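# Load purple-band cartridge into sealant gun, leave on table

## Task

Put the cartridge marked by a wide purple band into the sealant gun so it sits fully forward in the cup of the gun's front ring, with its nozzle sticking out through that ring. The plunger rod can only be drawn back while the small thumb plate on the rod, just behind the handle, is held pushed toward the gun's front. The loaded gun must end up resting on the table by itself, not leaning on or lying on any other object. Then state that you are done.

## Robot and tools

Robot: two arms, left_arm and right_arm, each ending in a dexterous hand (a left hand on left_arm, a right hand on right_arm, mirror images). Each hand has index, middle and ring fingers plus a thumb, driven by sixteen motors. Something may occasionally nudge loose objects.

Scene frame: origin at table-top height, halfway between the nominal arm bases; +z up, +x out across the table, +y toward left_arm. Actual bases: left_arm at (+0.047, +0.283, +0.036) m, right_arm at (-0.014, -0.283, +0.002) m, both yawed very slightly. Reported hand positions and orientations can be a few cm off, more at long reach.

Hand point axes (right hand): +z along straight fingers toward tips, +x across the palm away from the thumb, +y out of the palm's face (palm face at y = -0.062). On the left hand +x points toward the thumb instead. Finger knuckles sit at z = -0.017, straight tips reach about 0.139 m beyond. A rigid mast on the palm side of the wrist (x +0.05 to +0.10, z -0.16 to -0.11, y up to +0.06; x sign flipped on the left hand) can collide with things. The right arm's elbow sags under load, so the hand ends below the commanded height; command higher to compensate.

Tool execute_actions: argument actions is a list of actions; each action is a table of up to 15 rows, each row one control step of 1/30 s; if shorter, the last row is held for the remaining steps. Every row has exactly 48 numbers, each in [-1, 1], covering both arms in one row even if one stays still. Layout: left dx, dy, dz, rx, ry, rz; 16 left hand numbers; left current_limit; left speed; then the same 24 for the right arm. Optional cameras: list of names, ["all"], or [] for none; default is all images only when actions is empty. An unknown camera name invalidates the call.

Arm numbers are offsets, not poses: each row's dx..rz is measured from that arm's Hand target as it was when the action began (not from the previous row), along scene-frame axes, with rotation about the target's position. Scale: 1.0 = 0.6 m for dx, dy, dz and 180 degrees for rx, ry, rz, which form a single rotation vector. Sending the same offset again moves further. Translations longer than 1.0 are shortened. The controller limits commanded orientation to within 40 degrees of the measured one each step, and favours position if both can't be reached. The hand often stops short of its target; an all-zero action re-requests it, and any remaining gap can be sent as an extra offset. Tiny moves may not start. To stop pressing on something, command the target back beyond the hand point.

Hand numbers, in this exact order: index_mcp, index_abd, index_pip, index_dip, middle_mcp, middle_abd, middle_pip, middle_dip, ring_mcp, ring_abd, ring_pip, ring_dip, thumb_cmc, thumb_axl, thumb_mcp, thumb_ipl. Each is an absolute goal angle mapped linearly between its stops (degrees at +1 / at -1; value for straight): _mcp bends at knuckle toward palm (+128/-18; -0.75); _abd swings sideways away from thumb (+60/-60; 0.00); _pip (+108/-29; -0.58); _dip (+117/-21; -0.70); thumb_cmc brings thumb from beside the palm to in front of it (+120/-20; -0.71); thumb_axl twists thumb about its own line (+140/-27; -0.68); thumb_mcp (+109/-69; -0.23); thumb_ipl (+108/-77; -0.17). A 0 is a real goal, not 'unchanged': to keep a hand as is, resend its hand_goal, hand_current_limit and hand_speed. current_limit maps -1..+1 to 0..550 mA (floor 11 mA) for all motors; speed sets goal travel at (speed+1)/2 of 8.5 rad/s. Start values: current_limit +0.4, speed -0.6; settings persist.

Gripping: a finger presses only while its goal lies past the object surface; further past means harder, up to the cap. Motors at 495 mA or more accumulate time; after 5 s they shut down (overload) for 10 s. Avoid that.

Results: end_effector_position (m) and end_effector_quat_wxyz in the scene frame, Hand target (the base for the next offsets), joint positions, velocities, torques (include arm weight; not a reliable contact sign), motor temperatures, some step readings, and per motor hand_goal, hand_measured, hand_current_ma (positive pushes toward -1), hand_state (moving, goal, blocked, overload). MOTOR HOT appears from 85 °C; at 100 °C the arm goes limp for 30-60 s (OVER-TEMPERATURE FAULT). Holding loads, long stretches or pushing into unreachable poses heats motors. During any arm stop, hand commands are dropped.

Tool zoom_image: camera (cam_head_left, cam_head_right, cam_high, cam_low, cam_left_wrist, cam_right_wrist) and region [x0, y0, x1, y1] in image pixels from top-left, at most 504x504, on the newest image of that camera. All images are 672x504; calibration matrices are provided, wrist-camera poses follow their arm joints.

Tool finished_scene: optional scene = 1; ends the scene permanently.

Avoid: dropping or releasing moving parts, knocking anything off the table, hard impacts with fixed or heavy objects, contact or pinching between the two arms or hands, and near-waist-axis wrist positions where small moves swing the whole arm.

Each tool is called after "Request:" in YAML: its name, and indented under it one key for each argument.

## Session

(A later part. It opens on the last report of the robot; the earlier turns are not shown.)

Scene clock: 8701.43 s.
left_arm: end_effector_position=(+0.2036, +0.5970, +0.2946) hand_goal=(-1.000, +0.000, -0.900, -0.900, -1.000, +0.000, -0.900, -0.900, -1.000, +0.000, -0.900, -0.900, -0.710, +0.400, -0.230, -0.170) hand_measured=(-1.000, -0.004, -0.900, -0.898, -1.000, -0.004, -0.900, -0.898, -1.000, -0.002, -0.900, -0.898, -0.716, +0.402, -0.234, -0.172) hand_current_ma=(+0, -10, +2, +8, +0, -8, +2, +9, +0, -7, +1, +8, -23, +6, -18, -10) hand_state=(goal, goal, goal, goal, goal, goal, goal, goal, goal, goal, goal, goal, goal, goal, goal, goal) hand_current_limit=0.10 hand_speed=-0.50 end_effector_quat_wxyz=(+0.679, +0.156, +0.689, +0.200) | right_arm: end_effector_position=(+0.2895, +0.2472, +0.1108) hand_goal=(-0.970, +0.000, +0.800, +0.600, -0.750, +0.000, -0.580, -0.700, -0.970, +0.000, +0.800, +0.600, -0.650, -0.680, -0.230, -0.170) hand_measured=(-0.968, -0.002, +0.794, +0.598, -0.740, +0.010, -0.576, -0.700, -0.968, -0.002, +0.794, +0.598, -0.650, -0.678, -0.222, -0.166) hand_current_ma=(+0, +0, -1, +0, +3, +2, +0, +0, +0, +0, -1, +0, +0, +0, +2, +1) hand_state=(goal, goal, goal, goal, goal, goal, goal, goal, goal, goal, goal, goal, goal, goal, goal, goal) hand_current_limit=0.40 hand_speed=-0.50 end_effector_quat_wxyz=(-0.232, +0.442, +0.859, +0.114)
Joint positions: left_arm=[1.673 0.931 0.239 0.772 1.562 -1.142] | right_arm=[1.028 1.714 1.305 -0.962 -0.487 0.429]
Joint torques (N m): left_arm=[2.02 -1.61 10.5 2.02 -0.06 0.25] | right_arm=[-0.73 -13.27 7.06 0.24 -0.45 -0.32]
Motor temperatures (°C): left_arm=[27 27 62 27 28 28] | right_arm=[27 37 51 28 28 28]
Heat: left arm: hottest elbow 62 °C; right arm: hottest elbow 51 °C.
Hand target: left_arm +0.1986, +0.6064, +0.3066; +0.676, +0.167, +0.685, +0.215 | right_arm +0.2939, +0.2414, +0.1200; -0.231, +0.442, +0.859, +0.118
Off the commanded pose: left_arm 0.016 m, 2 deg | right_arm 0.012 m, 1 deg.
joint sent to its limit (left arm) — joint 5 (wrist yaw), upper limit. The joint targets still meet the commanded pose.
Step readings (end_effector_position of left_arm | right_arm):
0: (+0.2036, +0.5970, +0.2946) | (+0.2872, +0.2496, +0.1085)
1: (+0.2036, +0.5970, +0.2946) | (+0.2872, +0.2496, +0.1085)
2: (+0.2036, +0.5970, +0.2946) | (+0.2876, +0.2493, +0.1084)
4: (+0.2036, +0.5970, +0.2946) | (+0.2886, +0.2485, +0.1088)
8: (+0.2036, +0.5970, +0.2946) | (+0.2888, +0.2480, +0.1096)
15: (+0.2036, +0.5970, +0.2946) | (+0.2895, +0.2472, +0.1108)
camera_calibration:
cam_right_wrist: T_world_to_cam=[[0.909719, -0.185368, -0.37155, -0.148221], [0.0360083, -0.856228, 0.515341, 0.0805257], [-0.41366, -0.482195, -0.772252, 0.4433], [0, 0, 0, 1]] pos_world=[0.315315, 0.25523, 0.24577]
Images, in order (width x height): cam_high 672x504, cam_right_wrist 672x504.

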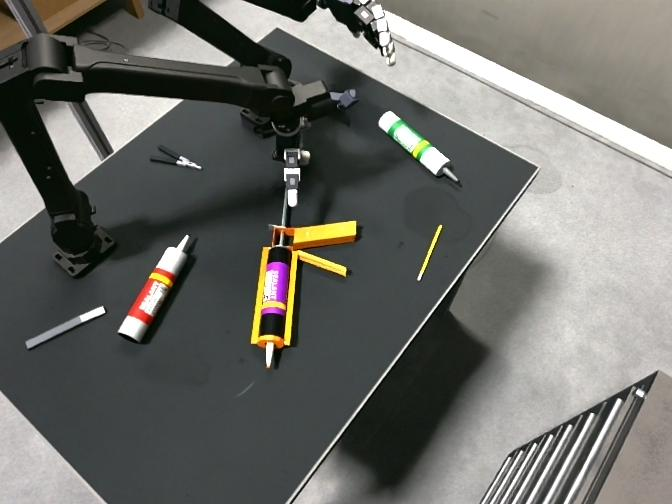

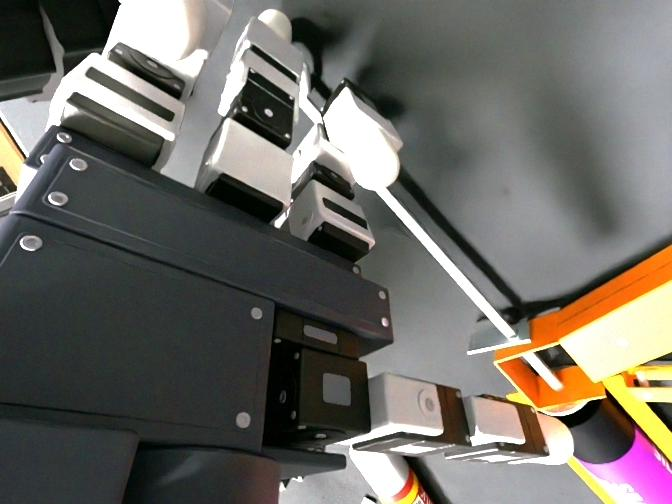

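Request:
execute_actions:
  actions:
    - [[0,0,0,0,0,0,-1,0,-0.9,-0.9,-1,0,-0.9,-0.9,-1,0,-0.9,-0.9,-0.71,0.4,-0.23,-0.17,0.1,-0.5,0.0058,-0.0082,0.002,0,0,0,-0.97,0,0.8,0.6,-0.75,0,-0.58,-0.7,-0.97,0,0.8,0.6,-0.65,-0.68,-0.23,-0.17,0.4,-0.5]]
  cameras: ["cam_right_wrist","cam_high"]

Request:
zoom_image:
  camera: "cam_high"
  region: [225, 225, 325, 375]

Request:
zoom_image:
  camera: "cam_right_wrist"
  region: [440, 300, 672, 504]

Scene clock: 8707.57 s.
left_arm: end_effector_position=(+0.2036, +0.5970, +0.2946) hand_goal=(-1.000, +0.000, -0.900, -0.900, -1.000, +0.000, -0.900, -0.900, -1.000, +0.000, -0.900, -0.900, -0.710, +0.400, -0.230, -0.170) hand_measured=(-1.000, -0.004, -0.900, -0.898, -1.000, -0.004, -0.900, -0.898, -1.000, -0.002, -0.900, -0.898, -0.716, +0.402, -0.234, -0.172) hand_current_ma=(+0, -10, +2, +8, +0, -8, +2, +9, +0, -7, +1, +8, -23, +6, -18, -10) hand_state=(goal, goal, goal, goal, goal, goal, goal, goal, goal, goal, goal, goal, goal, goal, goal, goal) hand_current_limit=0.10 hand_speed=-0.50 end_effector_quat_wxyz=(+0.679, +0.156, +0.689, +0.200) | right_arm: end_effector_position=(+0.2936, +0.2425, +0.1140) hand_goal=(-0.970, +0.000, +0.800, +0.600, -0.750, +0.000, -0.580, -0.700, -0.970, +0.000, +0.800, +0.600, -0.650, -0.680, -0.230, -0.170) hand_measured=(-0.968, -0.002, +0.794, +0.598, -0.740, +0.014, -0.576, -0.698, -0.968, -0.002, +0.794, +0.598, -0.650, -0.678, -0.222, -0.166) hand_current_ma=(+0, +0, -1, +0, +3, +4, +1, +0, +0, +0, -1, +0, +0, +0, +2, +1) hand_state=(goal, goal, goal, goal, goal, goal, goal, goal, goal, goal, goal, goal, goal, goal, goal, goal) hand_current_limit=0.40 hand_speed=-0.50 end_effector_quat_wxyz=(-0.233, +0.442, +0.859, +0.115)
Joint positions: left_arm=[1.673 0.931 0.239 0.772 1.562 -1.142] | right_arm=[1.016 1.706 1.303 -0.97 -0.491 0.416]
Joint torques (N m): left_arm=[2.43 -1.85 10.5 2.14 -0.04 0.24] | right_arm=[-0.67 -12.98 7.02 0.24 -0.39 -0.33]
Motor temperatures (°C): left_arm=[27 27 62 27 28 28] | right_arm=[27 37 50 28 28 28]
Heat: left arm: hottest elbow 62 °C; right arm: hottest elbow 50 °C.
Hand target: left_arm +0.1986, +0.6064, +0.3066; +0.676, +0.167, +0.685, +0.215 | right_arm +0.2975, +0.2363, +0.1212; -0.231, +0.442, +0.859, +0.118
Off the commanded pose: left_arm 0.016 m, 2 deg | right_arm 0.010 m, 0 deg.
joint sent to its limit (left arm) — joint 5 (wrist yaw), upper limit. The joint targets still meet the commanded pose.
Step readings (end_effector_position of left_arm | right_arm):
0: (+0.2036, +0.5970, +0.2946) | (+0.2895, +0.2473, +0.1109)
1: (+0.2036, +0.5970, +0.2946) | (+0.2895, +0.2473, +0.1109)
2: (+0.2036, +0.5970, +0.2946) | (+0.2895, +0.2471, +0.1108)
4: (+0.2036, +0.5970, +0.2946) | (+0.2899, +0.2467, +0.1113)
8: (+0.2036, +0.5970, +0.2946) | (+0.2918, +0.2444, +0.1128)
15: (+0.2036, +0.5970, +0.2946) | (+0.2936, +0.2424, +0.1140)
camera_calibration:
cam_right_wrist: T_world_to_cam=[[0.909787, -0.184543, -0.371794, -0.151801], [0.0352957, -0.858088, 0.512287, 0.0757405], [-0.413571, -0.479195, -0.774165, 0.444624], [0, 0, 0, 1]] pos_world=[0.319317, 0.25004, 0.248972]
Images, in order (width x height): cam_high 672x504, cam_right_wrist 672x504.

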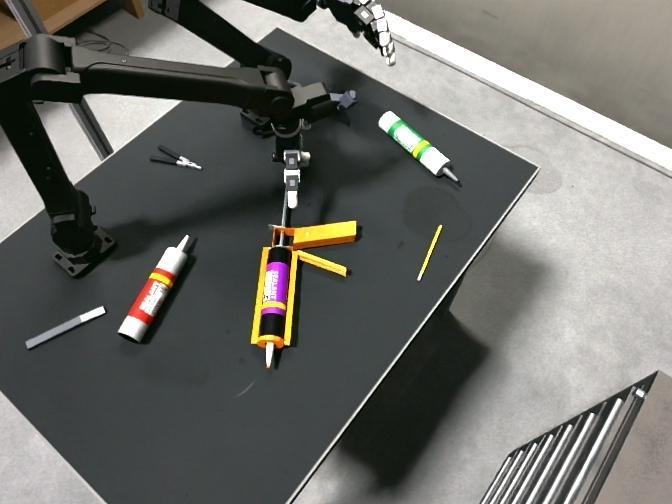

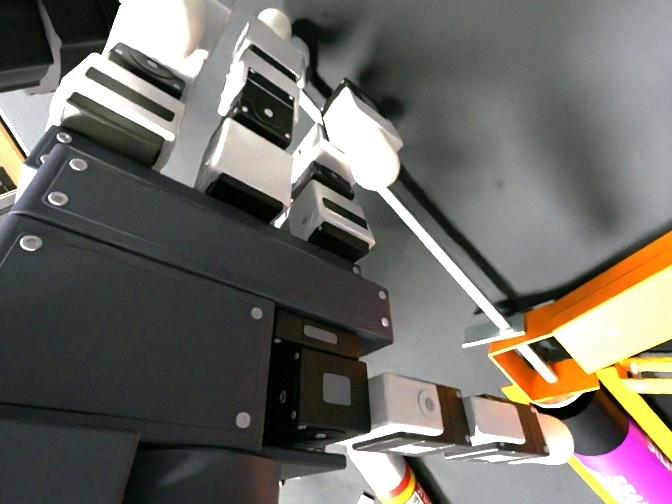

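Scaled by 3.360 from the camera's 672x504 image, which has a finer 960x720 frame.

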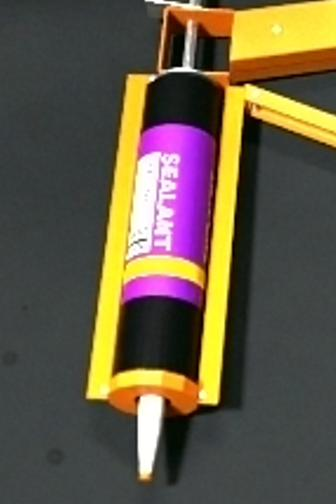

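Scaled by 2.172 from the camera's 672x504 image, which has a finer 960x720 frame.

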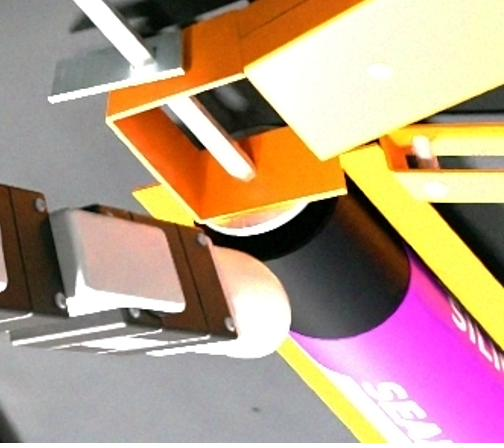

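Request:
execute_actions:
  actions:
    - [[0,0,0,0,0,0,-1,0,-0.9,-0.9,-1,0,-0.9,-0.9,-1,0,-0.9,-0.9,-0.71,0.4,-0.23,-0.17,0.1,-0.5,0.0058,-0.0082,0.001,0,0,0,-0.97,0,0.8,0.6,-0.75,0,-0.58,-0.7,-0.97,0,0.8,0.6,-0.65,-0.68,-0.23,-0.17,0.4,-0.5]]
  cameras: ["cam_right_wrist","cam_high"]

Request:
zoom_image:
  camera: "cam_high"
  region: [225, 225, 325, 375]

Request:
zoom_image:
  camera: "cam_right_wrist"
  region: [220, 0, 340, 150]

Scene clock: 8715.50 s.
left_arm: end_effector_position=(+0.2036, +0.5970, +0.2946) hand_goal=(-1.000, +0.000, -0.900, -0.900, -1.000, +0.000, -0.900, -0.900, -1.000, +0.000, -0.900, -0.900, -0.710, +0.400, -0.230, -0.170) hand_measured=(-1.000, -0.004, -0.900, -0.898, -1.000, -0.004, -0.900, -0.898, -1.000, -0.002, -0.900, -0.898, -0.716, +0.402, -0.234, -0.172) hand_current_ma=(+0, -10, +2, +8, +0, -8, +2, +9, +0, -7, +1, +8, -23, +6, -18, -10) hand_state=(goal, goal, goal, goal, goal, goal, goal, goal, goal, goal, goal, goal, goal, goal, goal, goal) hand_current_limit=0.10 hand_speed=-0.50 end_effector_quat_wxyz=(+0.679, +0.156, +0.689, +0.200) | right_arm: end_effector_position=(+0.2978, +0.2372, +0.1154) hand_goal=(-0.970, +0.000, +0.800, +0.600, -0.750, +0.000, -0.580, -0.700, -0.970, +0.000, +0.800, +0.600, -0.650, -0.680, -0.230, -0.170) hand_measured=(-0.968, -0.002, +0.794, +0.598, -0.740, +0.016, -0.576, -0.698, -0.968, -0.002, +0.794, +0.598, -0.650, -0.678, -0.222, -0.166) hand_current_ma=(+0, +0, -1, +0, +3, +4, +1, +0, +0, +0, -1, +0, +0, +0, +2, +1) hand_state=(goal, goal, goal, goal, goal, goal, goal, goal, goal, goal, goal, goal, goal, goal, goal, goal) hand_current_limit=0.40 hand_speed=-0.50 end_effector_quat_wxyz=(-0.233, +0.442, +0.858, +0.116)
Joint positions: left_arm=[1.673 0.931 0.239 0.772 1.562 -1.142] | right_arm=[1.003 1.7 1.299 -0.977 -0.494 0.403]
Joint torques (N m): left_arm=[2.26 -1.03 10.56 2.04 -0.05 0.27] | right_arm=[-0.56 -12.86 6.99 0.25 -0.36 -0.3]
Motor temperatures (°C): left_arm=[27 27 62 27 28 28] | right_arm=[27 36 51 28 28 28]
Heat: left arm: hottest elbow 62 °C; right arm: hottest elbow 51 °C.
Hand target: left_arm +0.1986, +0.6064, +0.3066; +0.676, +0.167, +0.685, +0.215 | right_arm +0.3009, +0.2315, +0.1218; -0.232, +0.442, +0.859, +0.118
Off the commanded pose: left_arm 0.016 m, 2 deg | right_arm 0.009 m, 0 deg.
joint sent to its limit (left arm) — joint 5 (wrist yaw), upper limit. The joint targets still meet the commanded pose.
Step readings (end_effector_position of left_arm | right_arm):
0: (+0.2036, +0.5970, +0.2946) | (+0.2936, +0.2425, +0.1140)
1: (+0.2036, +0.5970, +0.2946) | (+0.2936, +0.2425, +0.1140)
2: (+0.2036, +0.5970, +0.2946) | (+0.2934, +0.2426, +0.1141)
4: (+0.2036, +0.5970, +0.2946) | (+0.2938, +0.2421, +0.1143)
8: (+0.2036, +0.5970, +0.2946) | (+0.2954, +0.2398, +0.1150)
15: (+0.2036, +0.5970, +0.2946) | (+0.2979, +0.2371, +0.1154)
camera_calibration:
cam_right_wrist: T_world_to_cam=[[0.909278, -0.185406, -0.372609, -0.155626], [0.034404, -0.85874, 0.511255, 0.070861], [-0.414764, -0.477692, -0.774455, 0.444943], [0, 0, 0, 1]] pos_world=[0.323616, 0.244543, 0.250373]
Images, in order (width x height): cam_high 672x504, cam_right_wrist 672x504.

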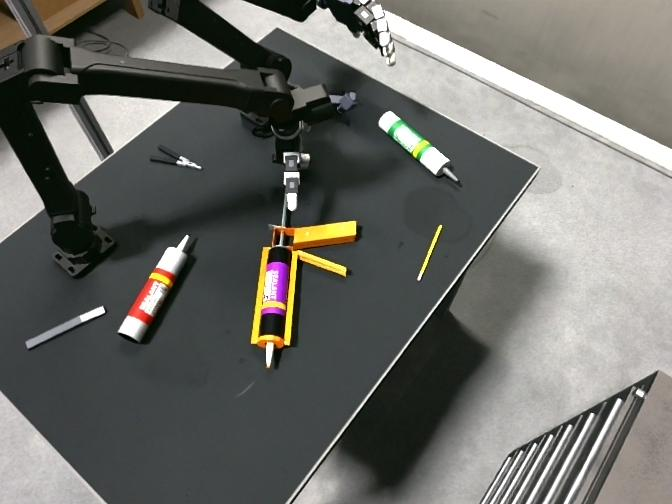

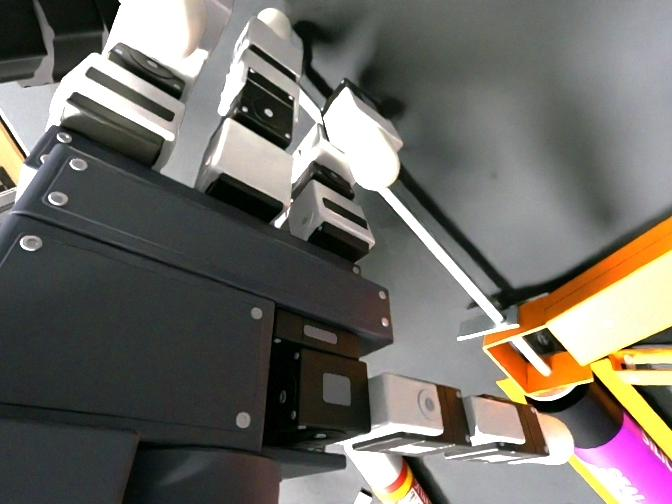

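Scaled by 3.360 from the camera's 672x504 image, which has a finer 960x720 frame.

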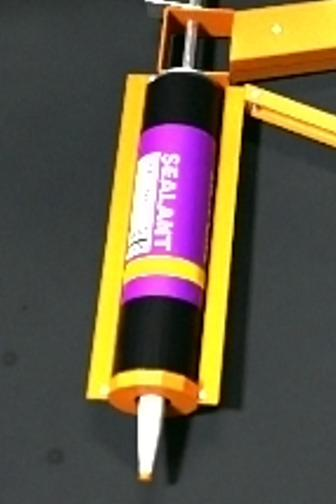

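Scaled by 3.360 from the camera's 672x504 image, which has a finer 960x720 frame.

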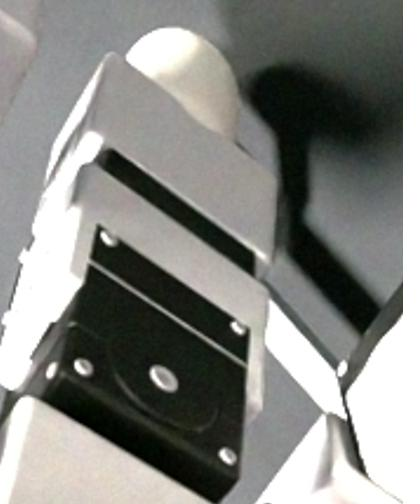

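Request:
execute_actions:
  actions: []
  cameras: ["cam_head_left","cam_head_right","cam_low"]

Request:
zoom_image:
  camera: "cam_head_right"
  region: [320, 340, 460, 430]

Request:
zoom_image:
  camera: "cam_low"
  region: [240, 60, 440, 260]

Scene clock: 8730.00 s.
left_arm: end_effector_position=(+0.2036, +0.5970, +0.2946) hand_goal=(-1.000, +0.000, -0.900, -0.900, -1.000, +0.000, -0.900, -0.900, -1.000, +0.000, -0.900, -0.900, -0.710, +0.400, -0.230, -0.170) hand_measured=(-1.000, -0.004, -0.900, -0.898, -1.000, -0.004, -0.900, -0.898, -1.000, -0.002, -0.900, -0.898, -0.716, +0.402, -0.234, -0.172) hand_current_ma=(+0, -10, +2, +8, +0, -8, +2, +9, +0, -7, +1, +8, -23, +6, -18, -10) hand_state=(goal, goal, goal, goal, goal, goal, goal, goal, goal, goal, goal, goal, goal, goal, goal, goal) hand_current_limit=0.10 hand_speed=-0.50 end_effector_quat_wxyz=(+0.679, +0.156, +0.689, +0.200) | right_arm: end_effector_position=(+0.2978, +0.2372, +0.1154) hand_goal=(-0.970, +0.000, +0.800, +0.600, -0.750, +0.000, -0.580, -0.700, -0.970, +0.000, +0.800, +0.600, -0.650, -0.680, -0.230, -0.170) hand_measured=(-0.968, -0.002, +0.794, +0.598, -0.740, +0.016, -0.576, -0.698, -0.968, -0.002, +0.794, +0.598, -0.650, -0.678, -0.222, -0.166) hand_current_ma=(+0, +0, -1, +0, +3, +4, +1, +0, +0, +0, -1, +0, +0, +0, +2, +1) hand_state=(goal, goal, goal, goal, goal, goal, goal, goal, goal, goal, goal, goal, goal, goal, goal, goal) hand_current_limit=0.40 hand_speed=-0.50 end_effector_quat_wxyz=(-0.233, +0.442, +0.858, +0.116)
Joint positions: left_arm=[1.673 0.931 0.239 0.772 1.562 -1.142] | right_arm=[1.003 1.7 1.299 -0.977 -0.494 0.403]
Joint velocities: within noise
Joint torques (N m): left_arm=[2.37 -1.79 10.55 2.1 -0.03 0.25] | right_arm=[-0.56 -12.81 6.99 0.25 -0.36 -0.31]
Motor temperatures (°C): left_arm=[27 27 62 27 28 28] | right_arm=[27 36 50 28 28 28]
Heat: left arm: hottest elbow 62 °C; right arm: hottest elbow 50 °C.
Hand target: left_arm +0.1986, +0.6064, +0.3066; +0.676, +0.167, +0.685, +0.215 | right_arm +0.3009, +0.2315, +0.1218; -0.232, +0.442, +0.859, +0.118
Off the commanded pose: left_arm 0.016 m, 2 deg | right_arm 0.009 m, 0 deg.
Images, in order (width x height): cam_head_left 672x504, cam_head_right 672x504, cam_low 672x504.

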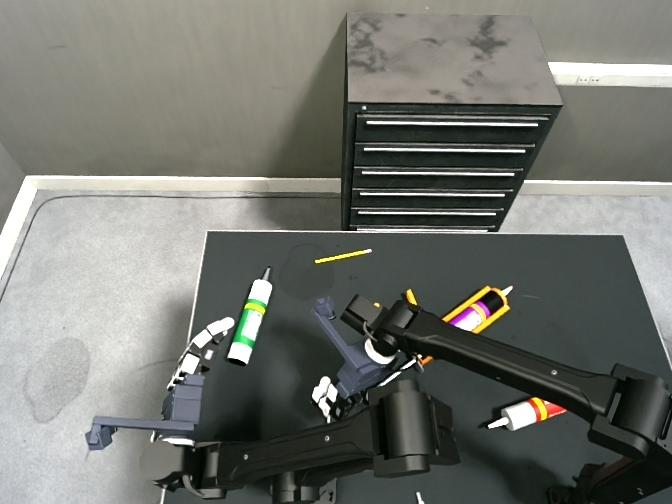

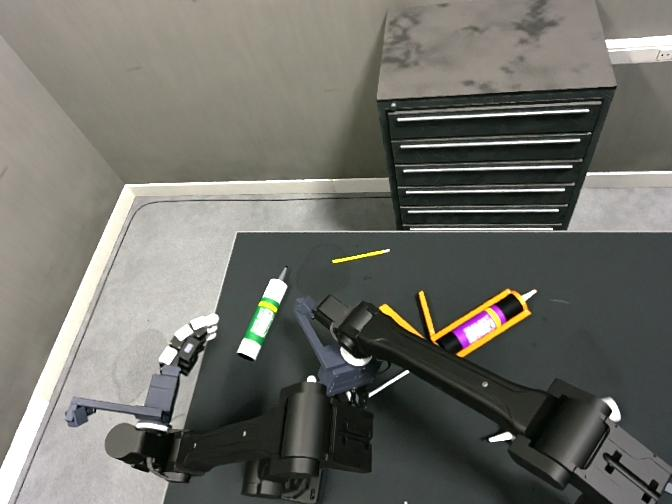

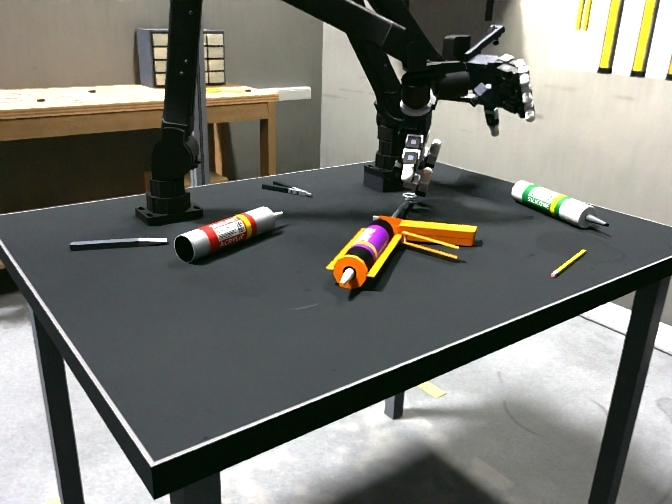

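Scaled by 3.600 from the camera's 672x504 image, which has a finer 960x720 frame.

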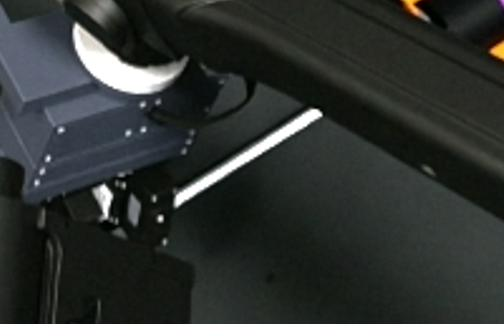

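Scaled by 2.520 from the camera's 672x504 image, which has a finer 960x720 frame.

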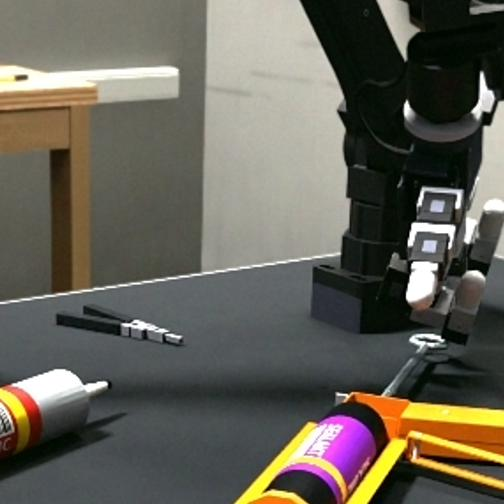

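Request:
zoom_image:
  camera: "cam_low"
  region: [380, 140, 460, 220]

Scaled by 6.300 from the camera's 672x504 image, which has a finer 960x720 frame.

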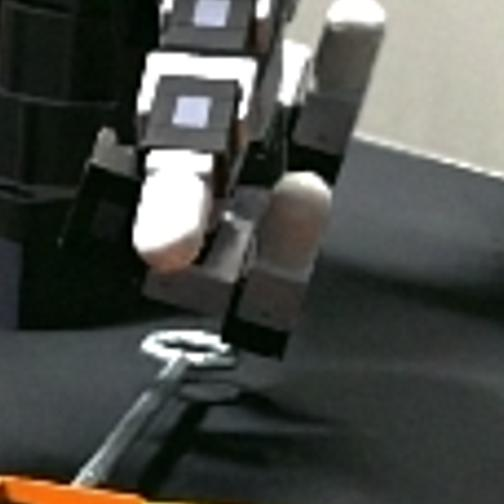

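Request:
zoom_image:
  camera: "cam_low"
  region: [390, 165, 440, 215]

Request:
zoom_image:
  camera: "cam_high"
  region: [250, 110, 330, 230]

Scaled by 10.080 from the camera's 672x504 image, which has a finer 960x720 frame.

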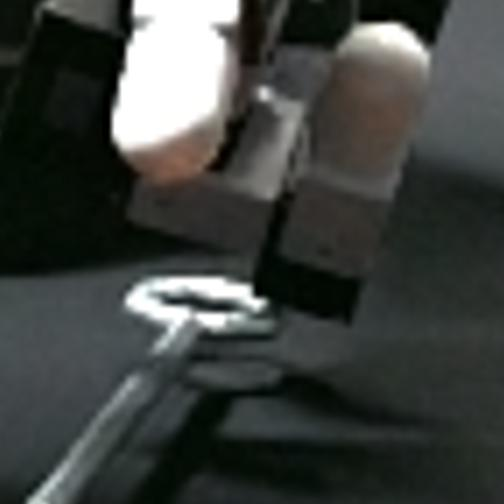

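This scene's latest camera images include none from cam_high. They are from: cam_head_left, cam_head_right, cam_low. cam_high's image comes with the result of a call that names it in "cameras".

Request:
zoom_image:
  camera: "cam_low"
  region: [350, 170, 440, 260]

Scaled by 5.600 from the camera's 672x504 image, which has a finer 960x720 frame.

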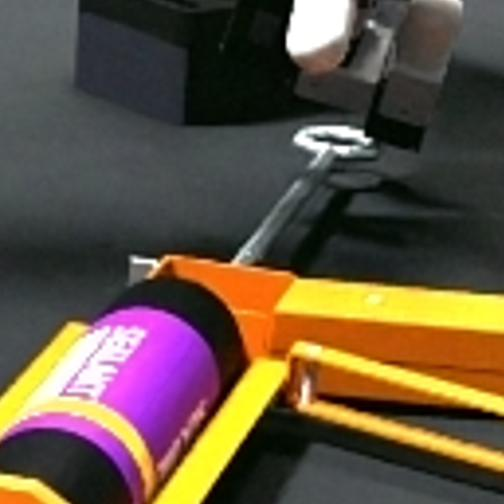

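Request:
execute_actions:
  actions:
    - [[0,0,0,0,0,0,-1,0,-0.9,-0.9,-1,0,-0.9,-0.9,-1,0,-0.9,-0.9,-0.71,0.4,-0.23,-0.17,0.1,-0.5,-0.025,0.036,0.04,0,0,0,-0.97,0,0.8,0.6,-0.75,0,-0.58,-0.7,-0.97,0,0.8,0.6,-0.65,-0.68,-0.23,-0.17,0.4,-0.5]]
    - [[0,0,0,0,0,0,-1,0,-0.9,-0.9,-1,0,-0.9,-0.9,-1,0,-0.9,-0.9,-0.71,0.4,-0.23,-0.17,0.1,-0.5,-0.025,-0.018,0.0,0,0,0,-0.97,0,0.8,0.6,-0.75,0,-0.58,-0.7,-0.97,0,0.8,0.6,-0.65,-0.68,-0.23,-0.17,0.4,-0.5]]
  cameras: ["cam_right_wrist","cam_low"]

Request:
zoom_image:
  camera: "cam_low"
  region: [370, 140, 450, 220]

Request:
zoom_image:
  camera: "cam_right_wrist"
  region: [200, 0, 400, 200]

Scene clock: 8837.30 s.
left_arm: end_effector_position=(+0.2036, +0.5970, +0.2946) hand_goal=(-1.000, +0.000, -0.900, -0.900, -1.000, +0.000, -0.900, -0.900, -1.000, +0.000, -0.900, -0.900, -0.710, +0.400, -0.230, -0.170) hand_measured=(-1.000, -0.004, -0.900, -0.898, -1.000, -0.004, -0.900, -0.898, -1.000, -0.002, -0.900, -0.898, -0.716, +0.402, -0.234, -0.172) hand_current_ma=(+0, -10, +2, +8, +0, -8, +2, +9, +0, -7, +1, +8, -23, +6, -18, -10) hand_state=(goal, goal, goal, goal, goal, goal, goal, goal, goal, goal, goal, goal, goal, goal, goal, goal) hand_current_limit=0.10 hand_speed=-0.50 end_effector_quat_wxyz=(+0.679, +0.156, +0.689, +0.200) | right_arm: end_effector_position=(+0.2738, +0.2381, +0.1378) hand_goal=(-0.970, +0.000, +0.800, +0.600, -0.750, +0.000, -0.580, -0.700, -0.970, +0.000, +0.800, +0.600, -0.650, -0.680, -0.230, -0.170) hand_measured=(-0.968, -0.002, +0.794, +0.598, -0.744, +0.000, -0.576, -0.698, -0.968, -0.002, +0.794, +0.598, -0.650, -0.678, -0.222, -0.166) hand_current_ma=(+0, +0, -1, +0, +1, +0, +0, +0, +0, +0, -1, +0, +0, +0, +2, +1) hand_state=(goal, goal, goal, goal, goal, goal, goal, goal, goal, goal, goal, goal, goal, goal, goal, goal) hand_current_limit=0.40 hand_speed=-0.50 end_effector_quat_wxyz=(-0.233, +0.444, +0.858, +0.110)
Joint positions: left_arm=[1.673 0.931 0.239 0.772 1.562 -1.142] | right_arm=[1.045 1.651 1.301 -1.019 -0.484 0.45]
Joint torques (N m): left_arm=[2.43 -1.61 10.47 2.18 -0.08 0.23] | right_arm=[1.03 -12.1 7.49 1.07 -0.25 -0.08]
Motor temperatures (°C): left_arm=[27 27 61 27 28 28] | right_arm=[27 36 49 28 28 28]
Heat: left arm: hottest elbow 61 °C; right arm: hottest elbow 49 °C.
Hand target: left_arm +0.1986, +0.6064, +0.3066; +0.676, +0.167, +0.685, +0.215 | right_arm +0.2710, +0.2423, +0.1460; -0.231, +0.442, +0.859, +0.119
Off the commanded pose: left_arm 0.016 m, 2 deg | right_arm 0.010 m, 1 deg.
joint sent to its limit (left arm) — joint 5 (wrist yaw), upper limit. The joint targets still meet the commanded pose.
Step readings (end_effector_position of left_arm | right_arm):
0: (+0.2036, +0.5970, +0.2946) | (+0.2978, +0.2372, +0.1154)
1: (+0.2036, +0.5970, +0.2946) | (+0.2978, +0.2372, +0.1154)
2: (+0.2036, +0.5970, +0.2946) | (+0.2974, +0.2366, +0.1153)
4: (+0.2036, +0.5970, +0.2946) | (+0.2939, +0.2360, +0.1147)
8: (+0.2036, +0.5970, +0.2946) | (+0.2883, +0.2362, +0.1160)
15: (+0.2036, +0.5970, +0.2946) | (+0.2803, +0.2394, +0.1167)
16: (+0.2036, +0.5970, +0.2946) | (+0.2797, +0.2396, +0.1166)
17: (+0.2036, +0.5970, +0.2946) | (+0.2792, +0.2398, +0.1170)
19: (+0.2036, +0.5970, +0.2946) | (+0.2786, +0.2400, +0.1194)
23: (+0.2036, +0.5970, +0.2946) | (+0.2756, +0.2400, +0.1305)
30: (+0.2036, +0.5970, +0.2946) | (+0.2744, +0.2395, +0.1397)
camera_calibration:
cam_right_wrist: T_world_to_cam=[[0.907372, -0.189534, -0.37517, -0.1235], [0.0371068, -0.85296, 0.520656, 0.057631], [-0.418687, -0.48635, -0.766919, 0.454944], [0, 0, 0, 1]] pos_world=[0.300401, 0.247012, 0.272566]
Images, in order (width x height): cam_low 672x504, cam_right_wrist 672x504.

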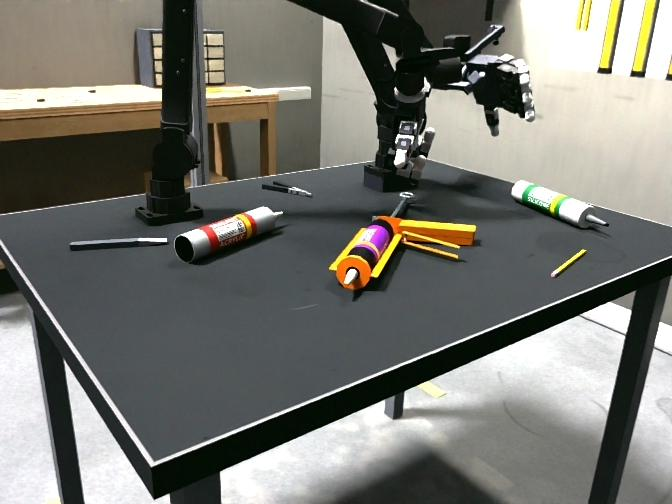

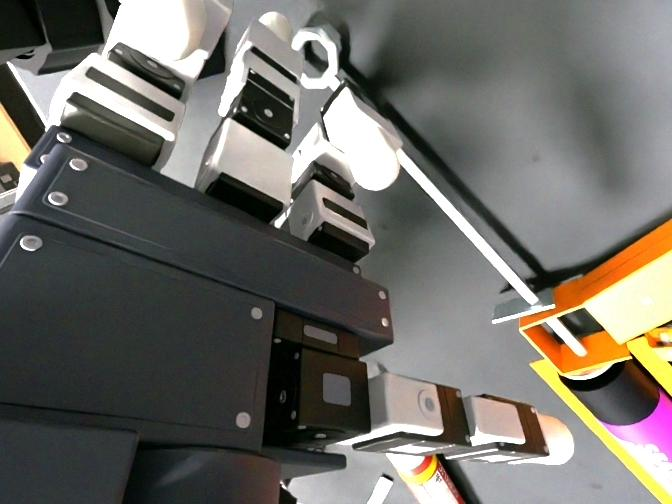

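Scaled by 6.300 from the camera's 672x504 image, which has a finer 960x720 frame.

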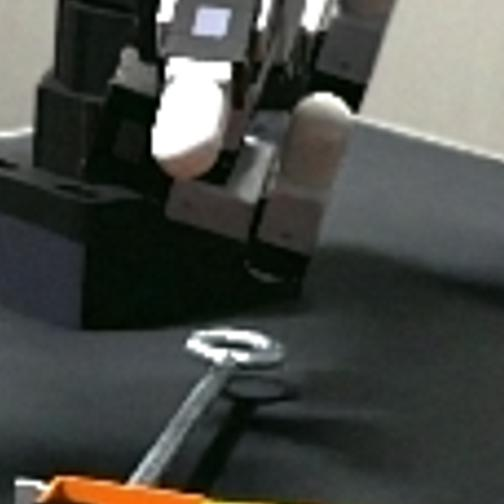

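Scaled by 2.520 from the camera's 672x504 image, which has a finer 960x720 frame.

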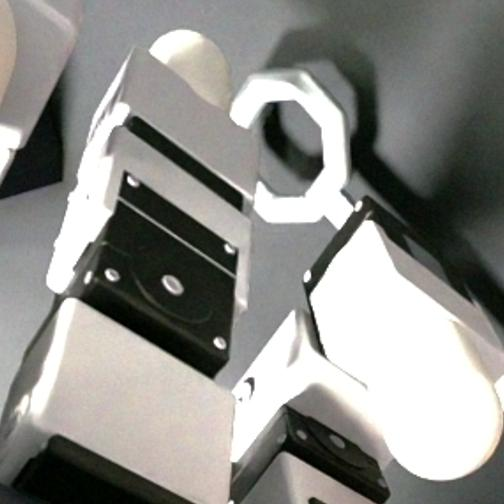

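Request:
execute_actions:
  actions:
    - [[0,0,0,0,0,0,-1,0,-0.9,-0.9,-1,0,-0.9,-0.9,-1,0,-0.9,-0.9,-0.71,0.4,-0.23,-0.17,0.1,-0.5,0.0,0.0,-0.03,0,0,0,-0.97,0,0.8,0.6,-0.75,0,-0.58,-0.7,-0.97,0,0.8,0.6,-0.65,-0.68,-0.23,-0.17,0.4,-0.5]]
    - [[0,0,0,0,0,0,-1,0,-0.9,-0.9,-1,0,-0.9,-0.9,-1,0,-0.9,-0.9,-0.71,0.4,-0.23,-0.17,0.1,-0.5,0.0,0.0,-0.01,0,0,0,-0.97,0,0.8,0.6,-0.75,0,-0.58,-0.7,-0.97,0,0.8,0.6,-0.65,-0.68,-0.23,-0.17,0.4,-0.5]]
  cameras: ["cam_right_wrist","cam_low"]

Request:
zoom_image:
  camera: "cam_low"
  region: [370, 140, 450, 220]

Request:
zoom_image:
  camera: "cam_right_wrist"
  region: [200, 0, 400, 200]

Scene clock: 8860.23 s.
left_arm: end_effector_position=(+0.2036, +0.5970, +0.2946) hand_goal=(-1.000, +0.000, -0.900, -0.900, -1.000, +0.000, -0.900, -0.900, -1.000, +0.000, -0.900, -0.900, -0.710, +0.400, -0.230, -0.170) hand_measured=(-1.000, -0.004, -0.900, -0.898, -1.000, -0.004, -0.900, -0.898, -1.000, -0.002, -0.900, -0.898, -0.716, +0.402, -0.234, -0.172) hand_current_ma=(+0, -10, +2, +8, +0, -8, +2, +9, +0, -7, +1, +8, -23, +6, -18, -10) hand_state=(goal, goal, goal, goal, goal, goal, goal, goal, goal, goal, goal, goal, goal, goal, goal, goal) hand_current_limit=0.10 hand_speed=-0.50 end_effector_quat_wxyz=(+0.679, +0.156, +0.689, +0.200) | right_arm: end_effector_position=(+0.2737, +0.2376, +0.1265) hand_goal=(-0.970, +0.000, +0.800, +0.600, -0.750, +0.000, -0.580, -0.700, -0.970, +0.000, +0.800, +0.600, -0.650, -0.680, -0.230, -0.170) hand_measured=(-0.968, -0.002, +0.794, +0.598, -0.744, +0.000, -0.576, -0.698, -0.968, -0.002, +0.794, +0.598, -0.650, -0.678, -0.222, -0.166) hand_current_ma=(+0, +0, -1, +0, +1, +0, +0, +0, +0, +0, -1, +0, +0, +0, +2, +1) hand_state=(goal, goal, goal, goal, goal, goal, goal, goal, goal, goal, goal, goal, goal, goal, goal, goal) hand_current_limit=0.40 hand_speed=-0.50 end_effector_quat_wxyz=(-0.232, +0.441, +0.858, +0.120)
Joint positions: left_arm=[1.673 0.931 0.239 0.772 1.562 -1.142] | right_arm=[1.045 1.651 1.263 -0.96 -0.484 0.45]
Joint torques (N m): left_arm=[2.14 -1.44 10.48 2.03 -0.03 0.24] | right_arm=[1.03 -10.46 7.45 1.21 -0.25 -0.09]
Motor temperatures (°C): left_arm=[27 27 61 27 28 28] | right_arm=[27 37 48 29 28 28]
Heat: left arm: hottest elbow 61 °C; right arm: hottest elbow 48 °C.
Hand target: left_arm +0.1986, +0.6064, +0.3066; +0.676, +0.167, +0.685, +0.215 | right_arm +0.2711, +0.2422, +0.1219; -0.231, +0.442, +0.859, +0.119
Off the commanded pose: left_arm 0.016 m, 2 deg | right_arm 0.007 m, 0 deg.
joint sent to its limit (left arm) — joint 5 (wrist yaw), upper limit. The joint targets still meet the commanded pose.
Step readings (end_effector_position of left_arm | right_arm):
0: (+0.2036, +0.5970, +0.2946) | (+0.2739, +0.2381, +0.1378)
1: (+0.2036, +0.5970, +0.2946) | (+0.2739, +0.2382, +0.1378)
2: (+0.2036, +0.5970, +0.2946) | (+0.2740, +0.2383, +0.1372)
4: (+0.2036, +0.5970, +0.2946) | (+0.2744, +0.2389, +0.1356)
8: (+0.2036, +0.5970, +0.2946) | (+0.2732, +0.2369, +0.1296)
15: (+0.2036, +0.5970, +0.2946) | (+0.2734, +0.2372, +0.1286)
16: (+0.2036, +0.5970, +0.2946) | (+0.2734, +0.2372, +0.1286)
17: (+0.2036, +0.5970, +0.2946) | (+0.2735, +0.2374, +0.1286)
19: (+0.2036, +0.5970, +0.2946) | (+0.2738, +0.2379, +0.1283)
23: (+0.2036, +0.5970, +0.2946) | (+0.2736, +0.2376, +0.1269)
30: (+0.2036, +0.5970, +0.2946) | (+0.2736, +0.2376, +0.1264)
camera_calibration:
cam_right_wrist: T_world_to_cam=[[0.911239, -0.183869, -0.368558, -0.130917], [0.0309326, -0.861747, 0.506394, 0.0687022], [-0.410714, -0.472846, -0.779571, 0.442062], [0, 0, 0, 1]] pos_world=[0.298732, 0.24416, 0.261578]
Images, in order (width x height): cam_low 672x504, cam_right_wrist 672x504.

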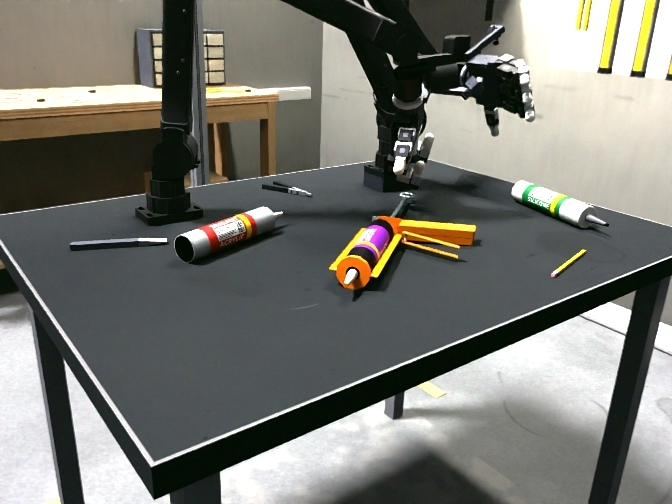

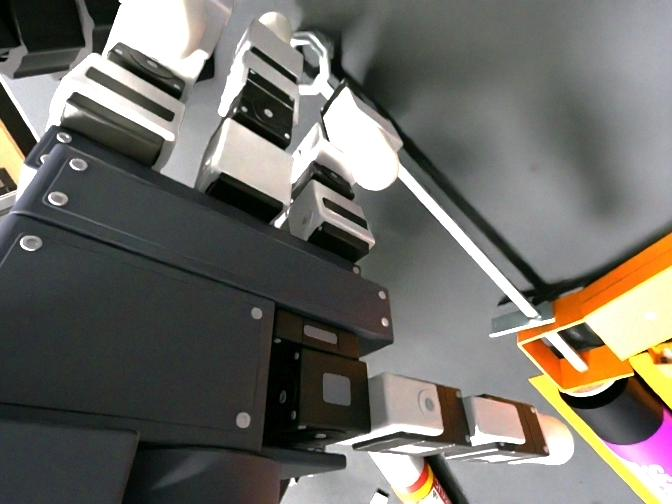

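Scaled by 6.300 from the camera's 672x504 image, which has a finer 960x720 frame.

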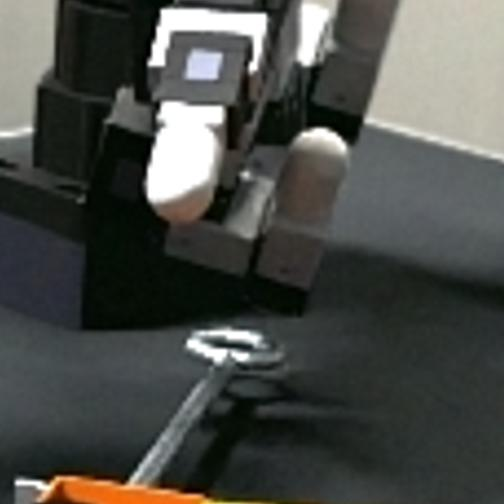

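Scaled by 2.520 from the camera's 672x504 image, which has a finer 960x720 frame.

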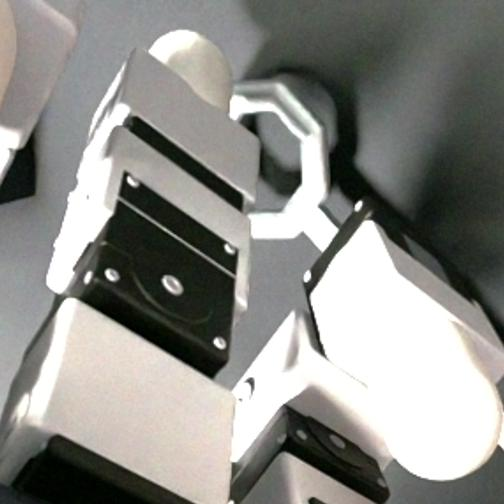

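Request:
execute_actions:
  actions:
    - [[0,0,0,0,0,0,-1,0,-0.9,-0.9,-1,0,-0.9,-0.9,-1,0,-0.9,-0.9,-0.71,0.4,-0.23,-0.17,0.1,-0.5,-0.003,-0.002,-0.018,0,0,0,-0.97,0,0.8,0.6,-0.75,0,-0.58,-0.7,-0.97,0,0.8,0.6,-0.65,-0.68,-0.23,-0.17,0.5,-0.5]]
  cameras: ["cam_low"]

Request:
zoom_image:
  camera: "cam_low"
  region: [370, 140, 450, 220]

Scene clock: 8868.03 s.
left_arm: end_effector_position=(+0.2036, +0.5970, +0.2946) hand_goal=(-1.000, +0.000, -0.900, -0.900, -1.000, +0.000, -0.900, -0.900, -1.000, +0.000, -0.900, -0.900, -0.710, +0.400, -0.230, -0.170) hand_measured=(-1.000, -0.004, -0.900, -0.898, -1.000, -0.004, -0.900, -0.898, -1.000, -0.002, -0.900, -0.898, -0.716, +0.402, -0.234, -0.172) hand_current_ma=(+0, -10, +2, +8, +0, -8, +2, +9, +0, -7, +1, +8, -23, +6, -18, -10) hand_state=(goal, goal, goal, goal, goal, goal, goal, goal, goal, goal, goal, goal, goal, goal, goal, goal) hand_current_limit=0.10 hand_speed=-0.50 end_effector_quat_wxyz=(+0.679, +0.156, +0.689, +0.200) | right_arm: end_effector_position=(+0.2718, +0.2364, +0.1187) hand_goal=(-0.970, +0.000, +0.800, +0.600, -0.750, +0.000, -0.580, -0.700, -0.970, +0.000, +0.800, +0.600, -0.650, -0.680, -0.230, -0.170) hand_measured=(-0.968, -0.002, +0.794, +0.598, -0.748, +0.000, -0.578, -0.698, -0.968, -0.002, +0.794, +0.598, -0.650, -0.678, -0.222, -0.166) hand_current_ma=(+0, +0, -1, +0, +0, +0, +0, +0, +0, +0, -1, +0, +0, +0, +2, +1) hand_state=(goal, goal, goal, goal, goal, goal, goal, goal, goal, goal, goal, goal, goal, goal, goal, goal) hand_current_limit=0.50 hand_speed=-0.50 end_effector_quat_wxyz=(-0.232, +0.440, +0.859, +0.122)
Joint positions: left_arm=[1.673 0.931 0.239 0.772 1.562 -1.142] | right_arm=[1.047 1.652 1.24 -0.931 -0.484 0.452]
Joint torques (N m): left_arm=[2.08 -1.44 10.58 2.19 -0.01 0.23] | right_arm=[1.03 -10.11 7.36 1.24 -0.25 -0.09]
Motor temperatures (°C): left_arm=[27 27 61 27 28 28] | right_arm=[27 37 49 29 28 28]
Heat: left arm: hottest elbow 61 °C; right arm: hottest elbow 49 °C.
Hand target: left_arm +0.1986, +0.6064, +0.3066; +0.676, +0.167, +0.685, +0.215 | right_arm +0.2692, +0.2410, +0.1110; -0.231, +0.442, +0.859, +0.119
Off the commanded pose: left_arm 0.016 m, 2 deg | right_arm 0.009 m, 0 deg.
joint sent to its limit (left arm) — joint 5 (wrist yaw), upper limit. The joint targets still meet the commanded pose.
Step readings (end_effector_position of left_arm | right_arm):
0: (+0.2036, +0.5970, +0.2946) | (+0.2737, +0.2376, +0.1265)
1: (+0.2036, +0.5970, +0.2946) | (+0.2737, +0.2376, +0.1265)
2: (+0.2036, +0.5970, +0.2946) | (+0.2735, +0.2378, +0.1260)
4: (+0.2036, +0.5970, +0.2946) | (+0.2735, +0.2382, +0.1247)
8: (+0.2036, +0.5970, +0.2946) | (+0.2716, +0.2362, +0.1194)
15: (+0.2036, +0.5970, +0.2946) | (+0.2718, +0.2364, +0.1187)
Images, in order (width x height): cam_low 672x504.

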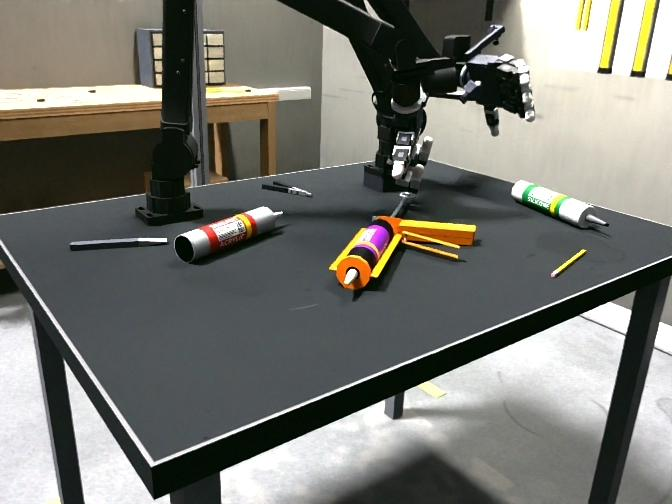

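Scaled by 6.300 from the camera's 672x504 image, which has a finer 960x720 frame.

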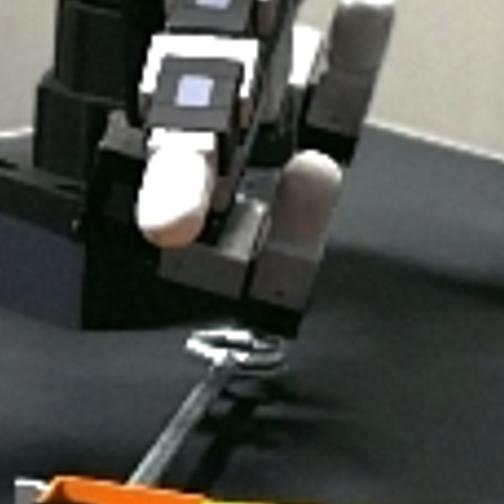

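Request:
execute_actions:
  actions:
    - [[0,0,0,0,0,0,-1,0,-0.9,-0.9,-1,0,-0.9,-0.9,-1,0,-0.9,-0.9,-0.71,0.4,-0.23,-0.17,0.1,-0.5,0.01,-0.0133,0.012,0,0,0,-0.97,0,0.8,0.6,-0.75,0,-0.58,-0.7,-0.97,0,0.8,0.6,-0.65,-0.68,-0.23,-0.17,0.5,-0.5]]
  cameras: ["cam_low","cam_right_wrist"]

Request:
zoom_image:
  camera: "cam_low"
  region: [370, 140, 450, 220]

Request:
zoom_image:
  camera: "cam_right_wrist"
  region: [200, 0, 400, 200]

Scene clock: 8878.20 s.
left_arm: end_effector_position=(+0.2036, +0.5970, +0.2946) hand_goal=(-1.000, +0.000, -0.900, -0.900, -1.000, +0.000, -0.900, -0.900, -1.000, +0.000, -0.900, -0.900, -0.710, +0.400, -0.230, -0.170) hand_measured=(-1.000, -0.004, -0.900, -0.898, -1.000, -0.004, -0.900, -0.898, -1.000, -0.002, -0.900, -0.898, -0.716, +0.402, -0.234, -0.172) hand_current_ma=(+0, -10, +2, +8, +0, -8, +2, +9, +0, -7, +1, +8, -23, +6, -18, -10) hand_state=(goal, goal, goal, goal, goal, goal, goal, goal, goal, goal, goal, goal, goal, goal, goal, goal) hand_current_limit=0.10 hand_speed=-0.50 end_effector_quat_wxyz=(+0.679, +0.156, +0.689, +0.200) | right_arm: end_effector_position=(+0.2714, +0.2357, +0.1183) hand_goal=(-0.970, +0.000, +0.800, +0.600, -0.750, +0.000, -0.580, -0.700, -0.970, +0.000, +0.800, +0.600, -0.650, -0.680, -0.230, -0.170) hand_measured=(-0.968, -0.002, +0.794, +0.598, -0.746, +0.002, -0.578, -0.698, -0.968, -0.002, +0.794, +0.598, -0.650, -0.678, -0.222, -0.166) hand_current_ma=(+0, +0, -1, +0, +1, +0, +0, +0, +0, +0, -1, +0, +0, +0, +2, +1) hand_state=(goal, goal, goal, goal, goal, goal, goal, goal, goal, goal, goal, goal, goal, goal, goal, goal) hand_current_limit=0.50 hand_speed=-0.50 end_effector_quat_wxyz=(-0.232, +0.441, +0.859, +0.120)
Joint positions: left_arm=[1.673 0.931 0.239 0.772 1.562 -1.142] | right_arm=[1.047 1.652 1.24 -0.934 -0.484 0.452]
Joint torques (N m): left_arm=[1.85 -1.9 10.43 2.09 -0.08 0.23] | right_arm=[-0.44 -10.99 7.56 0.36 -0.41 -0.3]
Motor temperatures (°C): left_arm=[27 27 61 27 28 28] | right_arm=[27 37 49 29 28 28]
Heat: left arm: hottest elbow 61 °C; right arm: hottest elbow 49 °C.
Hand target: left_arm +0.1986, +0.6064, +0.3066; +0.676, +0.167, +0.685, +0.215 | right_arm +0.2752, +0.2330, +0.1182; -0.231, +0.442, +0.859, +0.118
Off the commanded pose: left_arm 0.016 m, 2 deg | right_arm 0.005 m, 0 deg.
joint sent to its limit (left arm) — joint 5 (wrist yaw), upper limit. The joint targets still meet the commanded pose.
Step readings (end_effector_position of left_arm | right_arm):
0: (+0.2036, +0.5970, +0.2946) | (+0.2718, +0.2364, +0.1187)
1: (+0.2036, +0.5970, +0.2946) | (+0.2718, +0.2364, +0.1187)
2: (+0.2036, +0.5970, +0.2946) | (+0.2718, +0.2364, +0.1187)
4: (+0.2036, +0.5970, +0.2946) | (+0.2718, +0.2364, +0.1187)
8: (+0.2036, +0.5970, +0.2946) | (+0.2715, +0.2360, +0.1185)
15: (+0.2036, +0.5970, +0.2946) | (+0.2714, +0.2358, +0.1183)
camera_calibration:
cam_right_wrist: T_world_to_cam=[[0.911686, -0.182869, -0.367951, -0.13263], [0.0309463, -0.862399, 0.505283, 0.0715063], [-0.409721, -0.472046, -0.780577, 0.433539], [0, 0, 0, 1]] pos_world=[0.296335, 0.242063, 0.253479]
Images, in order (width x height): cam_low 672x504, cam_right_wrist 672x504.

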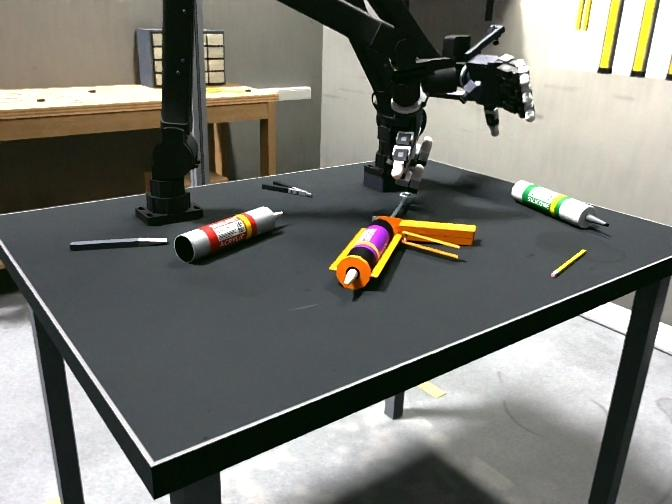

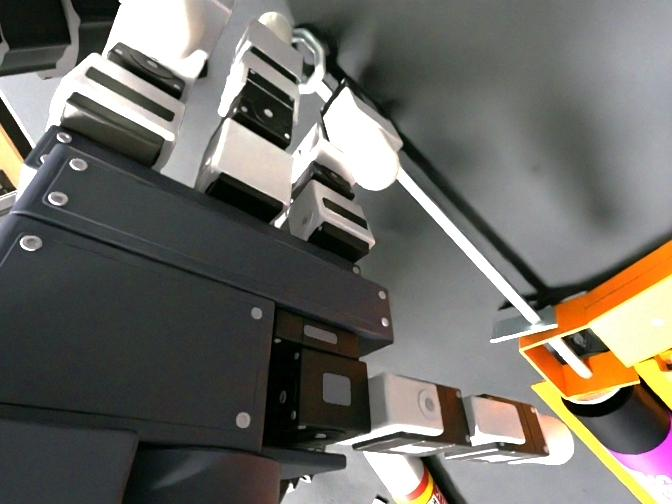

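Scaled by 6.300 from the camera's 672x504 image, which has a finer 960x720 frame.

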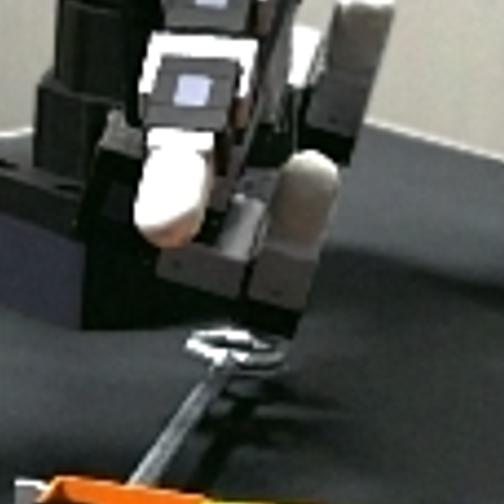

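Scaled by 2.520 from the camera's 672x504 image, which has a finer 960x720 frame.

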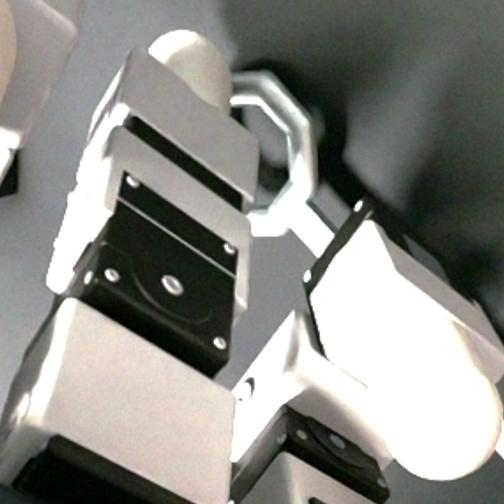

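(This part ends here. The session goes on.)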